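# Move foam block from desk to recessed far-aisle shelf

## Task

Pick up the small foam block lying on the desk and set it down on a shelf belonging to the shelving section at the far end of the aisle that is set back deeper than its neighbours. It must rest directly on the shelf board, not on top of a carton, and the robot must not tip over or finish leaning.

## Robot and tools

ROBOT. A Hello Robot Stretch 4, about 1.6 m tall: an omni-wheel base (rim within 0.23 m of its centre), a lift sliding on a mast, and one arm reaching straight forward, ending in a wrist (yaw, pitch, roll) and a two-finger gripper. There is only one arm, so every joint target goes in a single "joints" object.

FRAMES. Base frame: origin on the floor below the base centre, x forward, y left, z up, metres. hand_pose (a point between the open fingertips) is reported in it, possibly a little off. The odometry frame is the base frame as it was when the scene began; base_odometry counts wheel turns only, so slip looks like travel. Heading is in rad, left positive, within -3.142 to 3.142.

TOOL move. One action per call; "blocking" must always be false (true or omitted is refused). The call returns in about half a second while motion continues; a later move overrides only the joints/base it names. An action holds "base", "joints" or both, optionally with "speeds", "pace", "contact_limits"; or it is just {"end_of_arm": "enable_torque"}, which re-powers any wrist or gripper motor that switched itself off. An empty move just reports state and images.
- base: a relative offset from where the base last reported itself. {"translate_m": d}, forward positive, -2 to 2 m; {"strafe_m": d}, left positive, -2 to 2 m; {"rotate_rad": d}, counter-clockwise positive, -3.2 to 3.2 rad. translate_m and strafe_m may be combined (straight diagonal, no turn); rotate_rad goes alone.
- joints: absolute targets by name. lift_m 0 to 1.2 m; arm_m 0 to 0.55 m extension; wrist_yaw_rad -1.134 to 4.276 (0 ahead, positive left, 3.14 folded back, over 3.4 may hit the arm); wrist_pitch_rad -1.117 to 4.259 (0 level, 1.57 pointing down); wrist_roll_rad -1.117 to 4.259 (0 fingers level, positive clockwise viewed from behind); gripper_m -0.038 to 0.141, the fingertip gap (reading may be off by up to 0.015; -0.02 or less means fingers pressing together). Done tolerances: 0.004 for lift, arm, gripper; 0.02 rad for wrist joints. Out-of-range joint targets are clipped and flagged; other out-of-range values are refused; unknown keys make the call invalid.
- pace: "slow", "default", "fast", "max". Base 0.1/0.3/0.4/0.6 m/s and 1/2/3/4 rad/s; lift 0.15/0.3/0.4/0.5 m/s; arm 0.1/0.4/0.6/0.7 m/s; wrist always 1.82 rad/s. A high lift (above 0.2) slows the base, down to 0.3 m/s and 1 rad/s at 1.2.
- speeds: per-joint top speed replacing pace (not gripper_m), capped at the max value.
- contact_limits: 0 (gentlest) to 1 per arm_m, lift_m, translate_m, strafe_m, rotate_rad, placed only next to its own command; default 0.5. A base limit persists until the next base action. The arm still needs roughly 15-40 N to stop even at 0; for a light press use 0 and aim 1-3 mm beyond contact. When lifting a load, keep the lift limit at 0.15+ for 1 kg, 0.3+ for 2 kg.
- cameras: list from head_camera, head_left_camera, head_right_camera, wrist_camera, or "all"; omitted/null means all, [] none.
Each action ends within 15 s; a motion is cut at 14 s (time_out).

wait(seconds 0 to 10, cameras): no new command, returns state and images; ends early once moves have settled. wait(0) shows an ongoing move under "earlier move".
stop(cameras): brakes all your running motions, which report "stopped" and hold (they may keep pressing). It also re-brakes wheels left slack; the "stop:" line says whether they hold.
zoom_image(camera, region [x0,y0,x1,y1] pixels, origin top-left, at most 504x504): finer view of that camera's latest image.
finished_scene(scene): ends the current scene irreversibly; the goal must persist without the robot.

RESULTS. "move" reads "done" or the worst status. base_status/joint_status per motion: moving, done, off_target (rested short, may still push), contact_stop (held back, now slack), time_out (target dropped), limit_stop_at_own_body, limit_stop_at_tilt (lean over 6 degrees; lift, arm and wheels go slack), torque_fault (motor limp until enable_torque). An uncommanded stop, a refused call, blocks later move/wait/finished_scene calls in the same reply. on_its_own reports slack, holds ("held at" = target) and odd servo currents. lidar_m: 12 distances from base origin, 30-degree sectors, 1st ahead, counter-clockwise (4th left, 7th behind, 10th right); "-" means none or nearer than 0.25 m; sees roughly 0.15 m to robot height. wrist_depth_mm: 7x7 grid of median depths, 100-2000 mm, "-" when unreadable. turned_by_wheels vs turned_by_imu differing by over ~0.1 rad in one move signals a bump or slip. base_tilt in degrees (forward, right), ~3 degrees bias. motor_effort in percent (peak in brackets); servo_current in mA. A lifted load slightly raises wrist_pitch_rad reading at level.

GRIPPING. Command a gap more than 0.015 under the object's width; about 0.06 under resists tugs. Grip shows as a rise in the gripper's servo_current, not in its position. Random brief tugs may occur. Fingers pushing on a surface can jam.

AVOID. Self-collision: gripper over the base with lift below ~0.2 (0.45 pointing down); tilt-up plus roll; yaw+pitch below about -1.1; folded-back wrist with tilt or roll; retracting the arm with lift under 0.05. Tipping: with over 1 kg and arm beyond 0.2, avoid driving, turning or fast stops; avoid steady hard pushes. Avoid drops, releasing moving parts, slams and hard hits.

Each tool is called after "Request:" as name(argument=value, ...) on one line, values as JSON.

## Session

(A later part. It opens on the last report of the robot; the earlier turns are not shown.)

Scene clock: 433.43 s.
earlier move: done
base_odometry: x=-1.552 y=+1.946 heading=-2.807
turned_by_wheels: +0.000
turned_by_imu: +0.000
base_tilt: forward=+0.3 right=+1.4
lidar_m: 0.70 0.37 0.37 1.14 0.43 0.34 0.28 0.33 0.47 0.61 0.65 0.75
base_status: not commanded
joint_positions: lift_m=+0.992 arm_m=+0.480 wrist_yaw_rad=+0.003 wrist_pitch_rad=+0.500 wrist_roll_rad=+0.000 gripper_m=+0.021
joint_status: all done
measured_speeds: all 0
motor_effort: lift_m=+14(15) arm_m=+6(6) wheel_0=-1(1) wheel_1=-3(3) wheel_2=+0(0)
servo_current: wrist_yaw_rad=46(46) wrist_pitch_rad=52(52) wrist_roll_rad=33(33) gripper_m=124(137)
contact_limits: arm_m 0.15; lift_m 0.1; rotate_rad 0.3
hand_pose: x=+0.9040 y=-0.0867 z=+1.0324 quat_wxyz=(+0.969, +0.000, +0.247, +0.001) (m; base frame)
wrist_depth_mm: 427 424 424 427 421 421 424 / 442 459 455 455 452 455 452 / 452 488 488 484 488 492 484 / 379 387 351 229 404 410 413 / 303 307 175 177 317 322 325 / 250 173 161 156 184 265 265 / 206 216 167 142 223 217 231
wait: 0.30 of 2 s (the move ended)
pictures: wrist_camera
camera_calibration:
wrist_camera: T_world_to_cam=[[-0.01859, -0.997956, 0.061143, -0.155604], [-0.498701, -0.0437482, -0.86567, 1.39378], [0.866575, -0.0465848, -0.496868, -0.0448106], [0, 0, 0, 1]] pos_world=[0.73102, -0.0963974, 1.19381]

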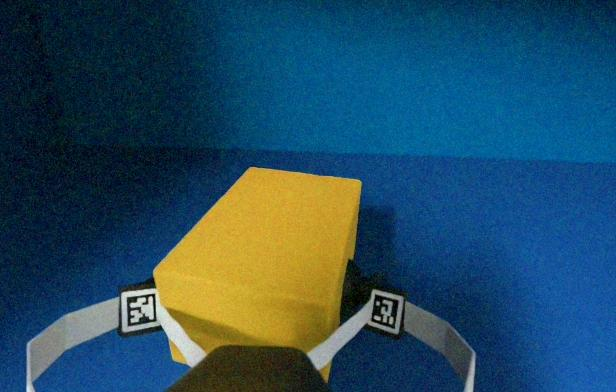

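Request:
move(joints={"lift_m": 0.984}, contact_limits={"lift_m": 0.2}, speeds={"lift_m": 0.05}, blocking=false, cameras=[])

Request:
wait(seconds=1.5, cameras=["wrist_camera"])

Scene clock: 442.53 s.
move: moving
base_odometry: x=-1.552 y=+1.946 heading=-2.807
turned_by_wheels: +0.000
turned_by_imu: -0.001
base_tilt: forward=+0.3 right=+1.5
lidar_m: 0.69 0.36 0.39 1.13 0.46 0.33 0.31 0.35 0.45 0.61 0.65 0.74
base_status: not commanded
joint_positions: lift_m=+0.984 arm_m=+0.480 wrist_yaw_rad=+0.003 wrist_pitch_rad=+0.500 wrist_roll_rad=+0.000 gripper_m=+0.021
joint_status: lift_m moving
measured_speeds: all 0
motor_effort: lift_m=+14(15) arm_m=+7(7) wheel_0=-1(1) wheel_1=-3(3) wheel_2=+0(0)
servo_current: wrist_yaw_rad=33(39) wrist_pitch_rad=39(52) wrist_roll_rad=26(33) gripper_m=117(130)
contact_limits: arm_m 0.15; lift_m 0.2; rotate_rad 0.3
hand_pose: x=+0.9040 y=-0.0867 z=+1.0244 quat_wxyz=(+0.969, +0.000, +0.247, +0.001) (m; base frame)
wrist_depth_mm: 424 424 424 424 421 421 421 / 442 462 455 452 452 452 452 / 433 480 484 484 484 492 484 / 366 370 338 228 389 394 397 / 290 294 175 177 306 307 310 / 240 172 161 156 183 253 255 / 200 208 167 142 213 208 222
pictures: none
No camera images: "cameras" was empty.

Scene clock: 442.63 s.
earlier move: done
base_odometry: x=-1.552 y=+1.946 heading=-2.807
turned_by_wheels: +0.000
turned_by_imu: +0.000
base_tilt: forward=+0.5 right=+1.5
lidar_m: 0.70 0.38 0.38 1.14 0.45 0.34 0.30 0.35 0.44 0.61 0.65 0.73
base_status: not commanded
joint_positions: lift_m=+0.984 arm_m=+0.480 wrist_yaw_rad=+0.003 wrist_pitch_rad=+0.500 wrist_roll_rad=+0.000 gripper_m=+0.021
joint_status: all done
measured_speeds: all 0
motor_effort: lift_m=+14(15) arm_m=+6(7) wheel_0=-1(1) wheel_1=-3(3) wheel_2=+0(0)
servo_current: wrist_yaw_rad=33(39) wrist_pitch_rad=39(52) wrist_roll_rad=26(33) gripper_m=130(130)
contact_limits: arm_m 0.15; lift_m 0.2; rotate_rad 0.3
hand_pose: x=+0.9040 y=-0.0867 z=+1.0244 quat_wxyz=(+0.969, +0.000, +0.247, +0.001) (m; base frame)
wrist_depth_mm: 421 424 424 424 424 421 424 / 442 459 455 455 455 452 449 / 433 480 488 488 484 484 477 / 364 370 338 228 387 394 397 / 290 294 174 177 304 309 310 / 238 173 161 156 183 253 255 / 200 208 167 142 213 208 222
wait: 0.10 of 1.5 s (the move ended)
pictures: wrist_camera
camera_calibration:
wrist_camera: T_world_to_cam=[[-0.0185878, -0.997956, 0.0611438, -0.155117], [-0.498734, -0.0437482, -0.86565, 1.38686], [0.866556, -0.046585, -0.496901, -0.0487348], [0, 0, 0, 1]] pos_world=[0.731022, -0.0963974, 1.1858]

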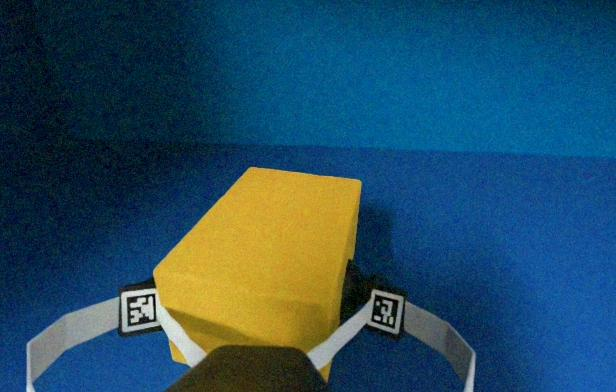

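Request:
move(joints={"lift_m": 0.975}, contact_limits={"lift_m": 0.2}, speeds={"lift_m": 0.05}, blocking=false, cameras=[])

Request:
wait(seconds=1, cameras=["wrist_camera"])

Scene clock: 466.07 s.
move: moving
base_odometry: x=-1.552 y=+1.946 heading=-2.807
turned_by_wheels: +0.000
turned_by_imu: -0.001
base_tilt: forward=+0.4 right=+1.3
lidar_m: 0.71 0.37 0.39 1.11 0.46 0.34 0.30 0.34 0.43 0.61 0.65 0.73
base_status: not commanded
joint_positions: lift_m=+0.975 arm_m=+0.480 wrist_yaw_rad=+0.003 wrist_pitch_rad=+0.500 wrist_roll_rad=+0.000 gripper_m=+0.021
joint_status: lift_m moving
measured_speeds: all 0
motor_effort: lift_m=+13(15) arm_m=+6(6) wheel_0=-1(1) wheel_1=-3(3) wheel_2=+0(0)
servo_current: wrist_yaw_rad=33(52) wrist_pitch_rad=46(52) wrist_roll_rad=26(33) gripper_m=130(130)
contact_limits: arm_m 0.15; lift_m 0.2; rotate_rad 0.3
hand_pose: x=+0.9040 y=-0.0867 z=+1.0154 quat_wxyz=(+0.969, +0.000, +0.247, +0.001) (m; base frame)
wrist_depth_mm: 424 424 424 424 421 421 424 / 442 459 459 455 455 452 449 / 421 480 480 477 477 473 484 / 347 351 322 228 366 375 379 / 277 281 175 177 290 294 297 / 229 173 161 156 185 241 243 / 189 198 167 158 204 193 211
pictures: none
No camera images: "cameras" was empty.

Scene clock: 466.20 s.
earlier move: done
base_odometry: x=-1.552 y=+1.946 heading=-2.807
turned_by_wheels: +0.000
turned_by_imu: +0.000
base_tilt: forward=+0.4 right=+1.3
lidar_m: 0.69 0.41 0.40 1.13 0.44 0.32 0.31 0.36 0.43 0.62 0.65 0.73
base_status: not commanded
joint_positions: lift_m=+0.975 arm_m=+0.480 wrist_yaw_rad=+0.003 wrist_pitch_rad=+0.500 wrist_roll_rad=+0.000 gripper_m=+0.021
joint_status: all done
measured_speeds: all 0
motor_effort: lift_m=+14(15) arm_m=+6(6) wheel_0=-1(1) wheel_1=-3(3) wheel_2=+0(0)
servo_current: wrist_yaw_rad=33(52) wrist_pitch_rad=46(52) wrist_roll_rad=33(33) gripper_m=130(130)
contact_limits: arm_m 0.15; lift_m 0.2; rotate_rad 0.3
hand_pose: x=+0.9040 y=-0.0867 z=+1.0154 quat_wxyz=(+0.969, +0.000, +0.247, +0.001) (m; base frame)
wrist_depth_mm: 424 427 427 424 424 421 424 / 445 455 459 455 455 452 449 / 421 477 480 480 473 477 480 / 347 351 322 228 368 373 379 / 276 281 174 177 290 293 297 / 229 172 161 156 185 241 244 / 189 198 167 158 204 193 211
wait: 0.13 of 1 s (the move ended)
pictures: wrist_camera
camera_calibration:
wrist_camera: T_world_to_cam=[[-0.0185878, -0.997956, 0.0611438, -0.154567], [-0.498734, -0.0437482, -0.86565, 1.37908], [0.866556, -0.046585, -0.496901, -0.0532046], [0, 0, 0, 1]] pos_world=[0.731023, -0.0963974, 1.17681]

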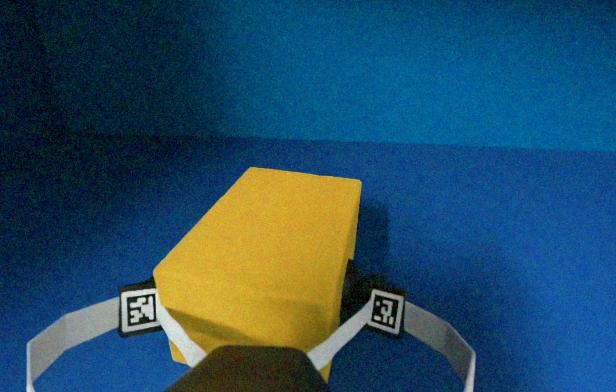

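Request:
move(joints={"lift_m": 0.971}, contact_limits={"lift_m": 0.2}, speeds={"lift_m": 0.05}, blocking=false, cameras=[])

Request:
wait(seconds=1, cameras=["wrist_camera"])

Scene clock: 476.80 s.
move: moving
base_odometry: x=-1.552 y=+1.946 heading=-2.807
turned_by_wheels: +0.000
turned_by_imu: -0.001
base_tilt: forward=+0.3 right=+1.4
lidar_m: 0.69 0.36 0.40 1.10 0.42 0.32 0.31 0.34 0.43 0.62 0.67 0.71
base_status: not commanded
joint_positions: lift_m=+0.971 arm_m=+0.480 wrist_yaw_rad=+0.003 wrist_pitch_rad=+0.500 wrist_roll_rad=+0.000 gripper_m=+0.021
joint_status: lift_m moving
measured_speeds: all 0
motor_effort: lift_m=+16(16) arm_m=+6(6) wheel_0=-1(1) wheel_1=-3(3) wheel_2=+0(0)
servo_current: wrist_yaw_rad=39(46) wrist_pitch_rad=33(52) wrist_roll_rad=26(33) gripper_m=124(130)
contact_limits: arm_m 0.15; lift_m 0.2; rotate_rad 0.3
hand_pose: x=+0.9040 y=-0.0867 z=+1.0114 quat_wxyz=(+0.969, +0.000, +0.247, +0.001) (m; base frame)
wrist_depth_mm: 424 421 427 424 421 418 421 / 442 462 455 455 455 455 452 / 427 462 480 480 473 473 477 / 340 345 314 228 359 366 370 / 268 273 175 177 285 287 290 / 224 173 161 156 185 236 237 / 185 195 167 158 199 189 207
pictures: none
No camera images: "cameras" was empty.

Scene clock: 476.83 s.
earlier move: done
base_odometry: x=-1.552 y=+1.946 heading=-2.807
turned_by_wheels: +0.000
turned_by_imu: +0.000
base_tilt: forward=+0.4 right=+1.4
lidar_m: 0.68 0.40 0.38 1.11 0.45 0.33 0.31 0.33 0.45 0.60 0.65 0.75
base_status: not commanded
joint_positions: lift_m=+0.971 arm_m=+0.480 wrist_yaw_rad=+0.003 wrist_pitch_rad=+0.500 wrist_roll_rad=+0.000 gripper_m=+0.021
joint_status: all done
measured_speeds: all 0
motor_effort: lift_m=+14(16) arm_m=+6(6) wheel_0=-1(1) wheel_1=-3(3) wheel_2=+0(0)
servo_current: wrist_yaw_rad=39(46) wrist_pitch_rad=33(52) wrist_roll_rad=26(33) gripper_m=124(130)
contact_limits: arm_m 0.15; lift_m 0.2; rotate_rad 0.3
hand_pose: x=+0.9040 y=-0.0867 z=+1.0114 quat_wxyz=(+0.969, +0.000, +0.247, +0.001) (m; base frame)
wrist_depth_mm: 427 424 427 424 421 421 424 / 442 459 455 455 455 455 452 / 430 466 477 480 473 473 480 / 340 345 314 228 359 366 370 / 270 274 175 177 285 287 289 / 224 172 162 156 185 236 236 / 185 194 167 158 198 189 207
wait: 0.03 of 1 s (the move ended)
pictures: wrist_camera
camera_calibration:
wrist_camera: T_world_to_cam=[[-0.0185884, -0.997956, 0.0611438, -0.154321], [-0.498734, -0.0437479, -0.86565, 1.3756], [0.866556, -0.0465855, -0.496901, -0.0552013], [0, 0, 0, 1]] pos_world=[0.731024, -0.0963975, 1.17279]

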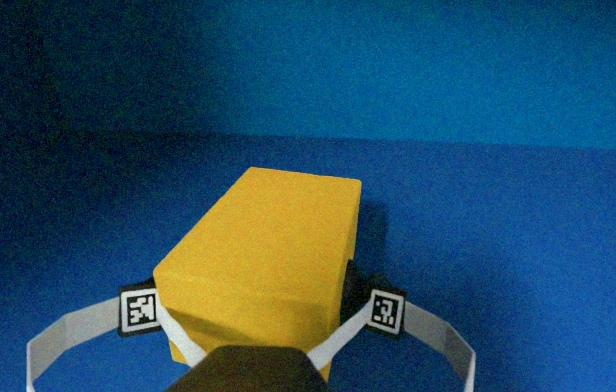

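Request:
move(joints={"lift_m": 0.967}, contact_limits={"lift_m": 0.2}, speeds={"lift_m": 0.05}, blocking=false, cameras=[])

Request:
wait(seconds=1, cameras=["wrist_camera"])

Scene clock: 488.87 s.
move: moving
base_odometry: x=-1.552 y=+1.946 heading=-2.807
turned_by_wheels: +0.000
turned_by_imu: -0.001
base_tilt: forward=+0.3 right=+1.5
lidar_m: 0.70 0.40 0.38 1.16 0.41 0.31 0.31 0.32 0.45 0.61 0.63 0.74
base_status: not commanded
joint_positions: lift_m=+0.967 arm_m=+0.480 wrist_yaw_rad=+0.003 wrist_pitch_rad=+0.500 wrist_roll_rad=+0.000 gripper_m=+0.021
joint_status: lift_m moving
measured_speeds: all 0
motor_effort: lift_m=+11(14) arm_m=+6(6) wheel_0=-1(1) wheel_1=-3(3) wheel_2=+0(0)
servo_current: wrist_yaw_rad=46(46) wrist_pitch_rad=59(59) wrist_roll_rad=26(33) gripper_m=117(137)
contact_limits: arm_m 0.15; lift_m 0.2; rotate_rad 0.3
hand_pose: x=+0.9040 y=-0.0867 z=+1.0074 quat_wxyz=(+0.969, +0.000, +0.247, +0.001) (m; base frame)
wrist_depth_mm: 424 424 424 421 421 421 424 / 445 455 455 455 455 452 452 / 421 459 469 477 473 473 480 / 334 342 310 226 355 359 368 / 266 270 175 177 278 282 283 / 220 171 161 155 186 232 234 / 181 190 167 157 196 191 204
pictures: none
No camera images: "cameras" was empty.

Scene clock: 488.90 s.
earlier move: done
base_odometry: x=-1.552 y=+1.946 heading=-2.807
turned_by_wheels: +0.000
turned_by_imu: +0.000
base_tilt: forward=+0.2 right=+1.5
lidar_m: 0.71 0.39 0.38 1.12 0.47 0.35 0.32 0.34 0.44 0.62 0.64 0.71
base_status: not commanded
joint_positions: lift_m=+0.967 arm_m=+0.480 wrist_yaw_rad=+0.003 wrist_pitch_rad=+0.500 wrist_roll_rad=+0.000 gripper_m=+0.021
joint_status: all done
measured_speeds: all 0
motor_effort: lift_m=+13(14) arm_m=+6(6) wheel_0=-1(1) wheel_1=-3(3) wheel_2=+0(0)
servo_current: wrist_yaw_rad=33(46) wrist_pitch_rad=46(59) wrist_roll_rad=33(33) gripper_m=130(137)
contact_limits: arm_m 0.15; lift_m 0.2; rotate_rad 0.3
hand_pose: x=+0.9040 y=-0.0867 z=+1.0074 quat_wxyz=(+0.969, +0.000, +0.247, +0.001) (m; base frame)
wrist_depth_mm: 424 424 424 424 424 421 424 / 442 459 459 455 452 455 452 / 424 455 469 480 473 473 480 / 334 340 312 226 353 362 364 / 265 270 174 177 279 282 285 / 220 171 161 156 186 233 234 / 181 190 167 157 196 190 203
wait: 0.03 of 1 s (the move ended)
pictures: wrist_camera
camera_calibration:
wrist_camera: T_world_to_cam=[[-0.0185889, -0.997956, 0.0611438, -0.154078], [-0.498734, -0.0437477, -0.86565, 1.37217], [0.866556, -0.046586, -0.496901, -0.0571699], [0, 0, 0, 1]] pos_world=[0.731025, -0.0963975, 1.16883]

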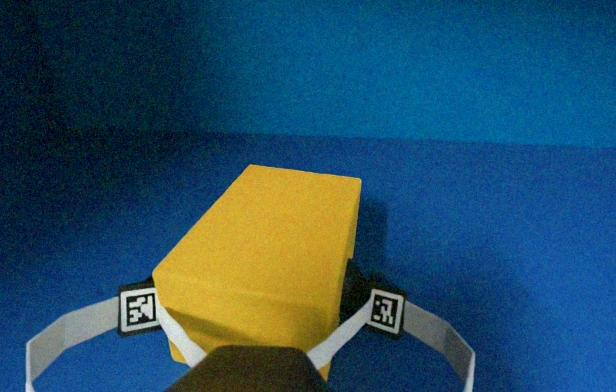

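Request:
move(joints={"gripper_m": 0.13}, pace="slow", blocking=false, cameras=[])

Request:
wait(seconds=3, cameras=["wrist_camera"])

Scene clock: 497.53 s.
move: moving
base_odometry: x=-1.552 y=+1.946 heading=-2.807
turned_by_wheels: +0.000
turned_by_imu: -0.001
base_tilt: forward=+0.3 right=+1.4
lidar_m: 0.71 0.39 0.38 1.14 0.44 0.33 0.31 0.32 0.43 0.61 0.67 0.75
base_status: not commanded
joint_positions: lift_m=+0.967 arm_m=+0.480 wrist_yaw_rad=+0.003 wrist_pitch_rad=+0.500 wrist_roll_rad=+0.000 gripper_m=+0.031
joint_status: gripper_m moving
measured_speeds: all 0
motor_effort: lift_m=+13(14) arm_m=+6(6) wheel_0=-1(1) wheel_1=-3(3) wheel_2=+0(0)
servo_current: wrist_yaw_rad=39(46) wrist_pitch_rad=46(52) wrist_roll_rad=33(33) gripper_m=91(117)
contact_limits: arm_m 0.15; lift_m 0.2; rotate_rad 0.3
hand_pose: x=+0.9040 y=-0.0867 z=+1.0074 quat_wxyz=(+0.969, +0.000, +0.247, +0.001) (m; base frame)
wrist_depth_mm: 424 427 427 424 424 421 424 / 445 455 455 459 455 452 452 / 424 462 480 477 473 473 480 / 336 342 312 228 357 364 368 / 266 271 176 179 281 283 285 / 220 173 163 158 186 234 234 / 187 191 170 162 196 191 204
pictures: none
No camera images: "cameras" was empty.

Scene clock: 500.53 s.
earlier move: moving
base_odometry: x=-1.552 y=+1.946 heading=-2.807
turned_by_wheels: +0.000
turned_by_imu: -0.001
base_tilt: forward=+0.4 right=+1.4
lidar_m: 0.69 0.39 0.38 1.15 0.46 0.31 0.30 0.33 0.41 0.61 0.67 0.72
base_status: not commanded
joint_positions: lift_m=+0.967 arm_m=+0.480 wrist_yaw_rad=+0.003 wrist_pitch_rad=+0.500 wrist_roll_rad=+0.000 gripper_m=+0.117
joint_status: gripper_m moving
measured_speeds: all 0
motor_effort: lift_m=+14(14) arm_m=+6(6) wheel_0=-1(1) wheel_1=-3(3) wheel_2=+0(0)
servo_current: wrist_yaw_rad=39(46) wrist_pitch_rad=46(52) wrist_roll_rad=20(33) gripper_m=46(117)
contact_limits: arm_m 0.15; lift_m 0.2; rotate_rad 0.3
hand_pose: x=+0.9040 y=-0.0867 z=+1.0074 quat_wxyz=(+0.969, +0.000, +0.247, +0.001) (m; base frame)
wrist_depth_mm: 427 424 424 421 418 418 424 / 445 459 455 455 452 449 445 / 421 480 480 480 473 473 473 / 351 357 343 242 373 382 387 / 276 281 190 196 293 297 298 / 226 215 191 184 204 242 242 / 198 190 204 193 202 211 211
wait: 3.00 s; no rest
pictures: wrist_camera
camera_calibration:
wrist_camera: T_world_to_cam=[[-0.0185886, -0.997956, 0.0611438, -0.154079], [-0.498734, -0.0437478, -0.86565, 1.37217], [0.866556, -0.0465857, -0.496901, -0.0571698], [0, 0, 0, 1]] pos_world=[0.731025, -0.0963975, 1.16883]

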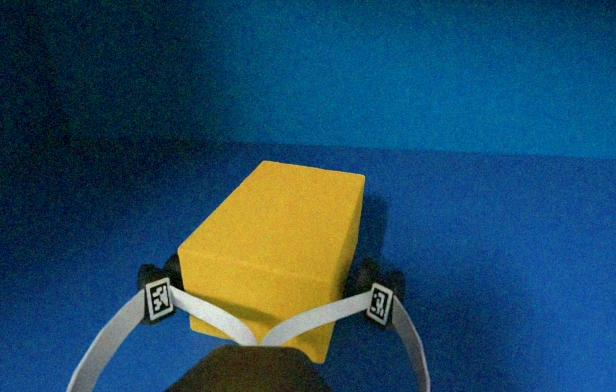

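Request:
wait(seconds=1, cameras=[])

Request:
move(joints={"lift_m": 1.07}, speeds={"lift_m": 0.06}, blocking=false, cameras=[])

Request:
wait(seconds=3, cameras=["wrist_camera"])

Scene clock: 511.20 s.
earlier move: done
base_odometry: x=-1.552 y=+1.946 heading=-2.807
turned_by_wheels: +0.000
turned_by_imu: -0.001
base_tilt: forward=+0.4 right=+1.3
lidar_m: 0.70 0.39 0.39 1.15 0.43 0.33 0.29 0.31 0.41 0.61 0.66 0.71
base_status: not commanded
joint_positions: lift_m=+0.967 arm_m=+0.480 wrist_yaw_rad=+0.003 wrist_pitch_rad=+0.500 wrist_roll_rad=+0.000 gripper_m=+0.130
joint_status: all done
measured_speeds: all 0
motor_effort: lift_m=+13(14) arm_m=+6(7) wheel_0=-1(1) wheel_1=-3(3) wheel_2=+0(0)
servo_current: wrist_yaw_rad=33(52) wrist_pitch_rad=39(59) wrist_roll_rad=33(33) gripper_m=46(117)
contact_limits: arm_m 0.15; lift_m 0.2; rotate_rad 0.3
hand_pose: x=+0.9040 y=-0.0867 z=+1.0074 quat_wxyz=(+0.969, +0.000, +0.247, +0.001) (m; base frame)
wrist_depth_mm: 427 424 424 424 421 418 421 / 445 459 455 455 452 452 449 / 418 477 480 480 473 477 480 / 353 357 342 241 375 382 387 / 276 281 190 197 291 296 298 / 226 216 191 185 204 241 243 / 198 190 204 194 202 210 211
wait: 0.00 of 1 s (the move ended)
pictures: none
No camera images: "cameras" was empty.

Scene clock: 511.70 s.
move: moving
base_odometry: x=-1.552 y=+1.946 heading=-2.807
turned_by_wheels: +0.000
turned_by_imu: +0.000
base_tilt: forward=+0.2 right=+1.2
lidar_m: 0.69 0.38 0.37 1.12 0.44 0.32 0.29 0.34 0.45 0.62 0.63 0.74
base_status: not commanded
joint_positions: lift_m=+0.991 arm_m=+0.480 wrist_yaw_rad=+0.003 wrist_pitch_rad=+0.500 wrist_roll_rad=+0.000 gripper_m=+0.130
joint_status: lift_m moving
measured_speeds: translate_m=+0.000 strafe_m=+0.000 rotate_rad=+0.000 lift_m=+0.060 arm_m=+0.000 wrist_yaw_rad=+0.000 wrist_pitch_rad=+0.000 wrist_roll_rad=+0.000
motor_effort: lift_m=+25(25) arm_m=+6(6) wheel_0=-1(1) wheel_1=-3(3) wheel_2=+0(0)
servo_current: wrist_yaw_rad=46(46) wrist_pitch_rad=39(59) wrist_roll_rad=26(33) gripper_m=52(52)
contact_limits: arm_m 0.15; rotate_rad 0.3
hand_pose: x=+0.9040 y=-0.0867 z=+1.0313 quat_wxyz=(+0.969, +0.000, +0.247, +0.001) (m; base frame)
wrist_depth_mm: 424 421 424 424 424 421 424 / 442 455 455 459 455 455 449 / 442 484 484 484 496 492 488 / 375 382 382 270 402 407 413 / 297 301 211 222 315 319 322 / 245 205 195 190 216 263 263 / 216 212 216 134 220 222 230
pictures: none
No camera images: "cameras" was empty.

Scene clock: 513.40 s.
earlier move: done
base_odometry: x=-1.552 y=+1.946 heading=-2.807
turned_by_wheels: +0.000
turned_by_imu: +0.000
base_tilt: forward=+0.3 right=+1.4
lidar_m: 0.70 0.40 0.38 1.16 0.45 0.34 0.30 0.35 0.46 0.62 0.66 0.74
base_status: not commanded
joint_positions: lift_m=+1.070 arm_m=+0.480 wrist_yaw_rad=+0.003 wrist_pitch_rad=+0.500 wrist_roll_rad=+0.000 gripper_m=+0.130
joint_status: all done
measured_speeds: all 0
motor_effort: lift_m=+24(27) arm_m=+6(6) wheel_0=-1(1) wheel_1=-3(3) wheel_2=+0(0)
servo_current: wrist_yaw_rad=39(52) wrist_pitch_rad=39(59) wrist_roll_rad=26(33) gripper_m=46(59)
contact_limits: arm_m 0.15; rotate_rad 0.3
hand_pose: x=+0.9040 y=-0.0867 z=+1.1096 quat_wxyz=(+0.969, +0.000, +0.247, +0.001) (m; base frame)
wrist_depth_mm: 427 424 427 424 421 421 427 / 442 459 459 455 455 455 452 / 469 496 496 492 496 492 488 / 452 530 530 525 525 530 535 / 418 424 430 439 427 430 439 / 347 205 290 285 202 370 370 / 296 300 294 - 310 314 324
wait: 1.70 of 3 s (the move ended)
pictures: wrist_camera
camera_calibration:
wrist_camera: T_world_to_cam=[[-0.0185893, -0.997956, 0.0611437, -0.160322], [-0.498734, -0.0437474, -0.86565, 1.46058], [0.866556, -0.0465862, -0.496901, -0.00642833], [0, 0, 0, 1]] pos_world=[0.73103, -0.0963975, 1.27096]

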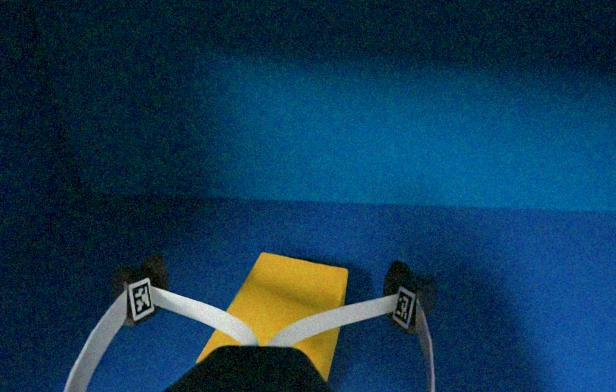

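Block rests on the shelf. Retract the arm.

Request:
move(joints={"arm_m": 0.2}, blocking=false, cameras=[])

Request:
wait(seconds=3, cameras=["wrist_camera", "head_camera"])

Scene clock: 518.43 s.
move: moving
base_odometry: x=-1.552 y=+1.946 heading=-2.807
turned_by_wheels: +0.000
turned_by_imu: -0.001
base_tilt: forward=+0.3 right=+1.4
lidar_m: 0.71 0.37 0.38 1.12 0.45 0.33 0.31 0.35 0.43 0.61 0.66 0.72
base_status: not commanded
joint_positions: lift_m=+1.070 arm_m=+0.428 wrist_yaw_rad=+0.003 wrist_pitch_rad=+0.500 wrist_roll_rad=+0.000 gripper_m=+0.130
joint_status: arm_m moving
measured_speeds: translate_m=+0.000 strafe_m=+0.000 rotate_rad=+0.000 lift_m=+0.000 arm_m=-0.198 wrist_yaw_rad=+0.000 wrist_pitch_rad=+0.000 wrist_roll_rad=+0.000
motor_effort: lift_m=+24(24) arm_m=-8(9) wheel_0=-1(1) wheel_1=-3(3) wheel_2=+0(0)
servo_current: wrist_yaw_rad=33(39) wrist_pitch_rad=46(52) wrist_roll_rad=33(33) gripper_m=46(52)
contact_limits: rotate_rad 0.3
hand_pose: x=+0.8520 y=-0.0867 z=+1.1096 quat_wxyz=(+0.969, +0.000, +0.247, +0.001) (m; base frame)
wrist_depth_mm: 452 462 466 466 462 459 459 / 455 500 504 496 496 496 492 / 469 544 544 539 535 539 530 / 449 - - 580 574 569 574 / 421 427 415 342 430 430 439 / 349 206 291 290 202 370 370 / 297 300 304 - 310 312 324
pictures: none
No camera images: "cameras" was empty.

Scene clock: 519.90 s.
earlier move: done
base_odometry: x=-1.552 y=+1.946 heading=-2.807
turned_by_wheels: +0.000
turned_by_imu: +0.000
base_tilt: forward=+0.3 right=+1.4
lidar_m: 0.70 0.38 0.40 1.16 0.46 0.32 0.30 0.35 0.42 0.62 0.68 0.72
base_status: not commanded
joint_positions: lift_m=+1.070 arm_m=+0.200 wrist_yaw_rad=+0.003 wrist_pitch_rad=+0.500 wrist_roll_rad=+0.000 gripper_m=+0.130
joint_status: all done
measured_speeds: all 0
motor_effort: lift_m=+24(24) arm_m=-6(10) wheel_0=-1(1) wheel_1=-3(3) wheel_2=+0(0)
servo_current: wrist_yaw_rad=46(46) wrist_pitch_rad=39(52) wrist_roll_rad=33(39) gripper_m=46(52)
contact_limits: rotate_rad 0.3
hand_pose: x=+0.6245 y=-0.0867 z=+1.1096 quat_wxyz=(+0.969, +0.000, +0.247, +0.001) (m; base frame)
wrist_depth_mm: 469 683 683 691 683 699 683 / 455 732 732 741 732 732 732 / 459 - 778 768 778 788 759 / 462 - - 484 - - - / 418 424 433 436 430 433 436 / 424 191 389 392 202 399 402 / 469 778 - - - 831 -
wait: 1.47 of 3 s (the move ended)
pictures: head_camera, wrist_camera
camera_calibration:
wrist_camera: T_world_to_cam=[[-0.0185888, -0.997956, 0.0611437, -0.165519], [-0.498734, -0.0437477, -0.86565, 1.32116], [0.866556, -0.0465858, -0.496901, 0.235818], [0, 0, 0, 1]] pos_world=[0.451479, -0.0963975, 1.27096]

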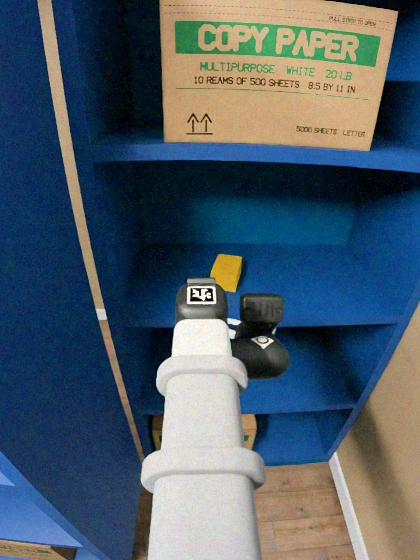

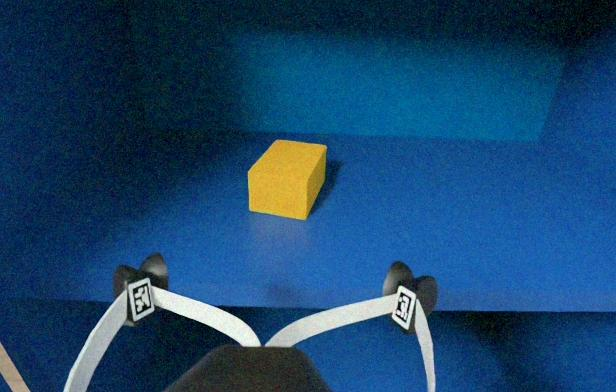

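Request:
finished_scene(scene=1)

The scene is finished: the task was done.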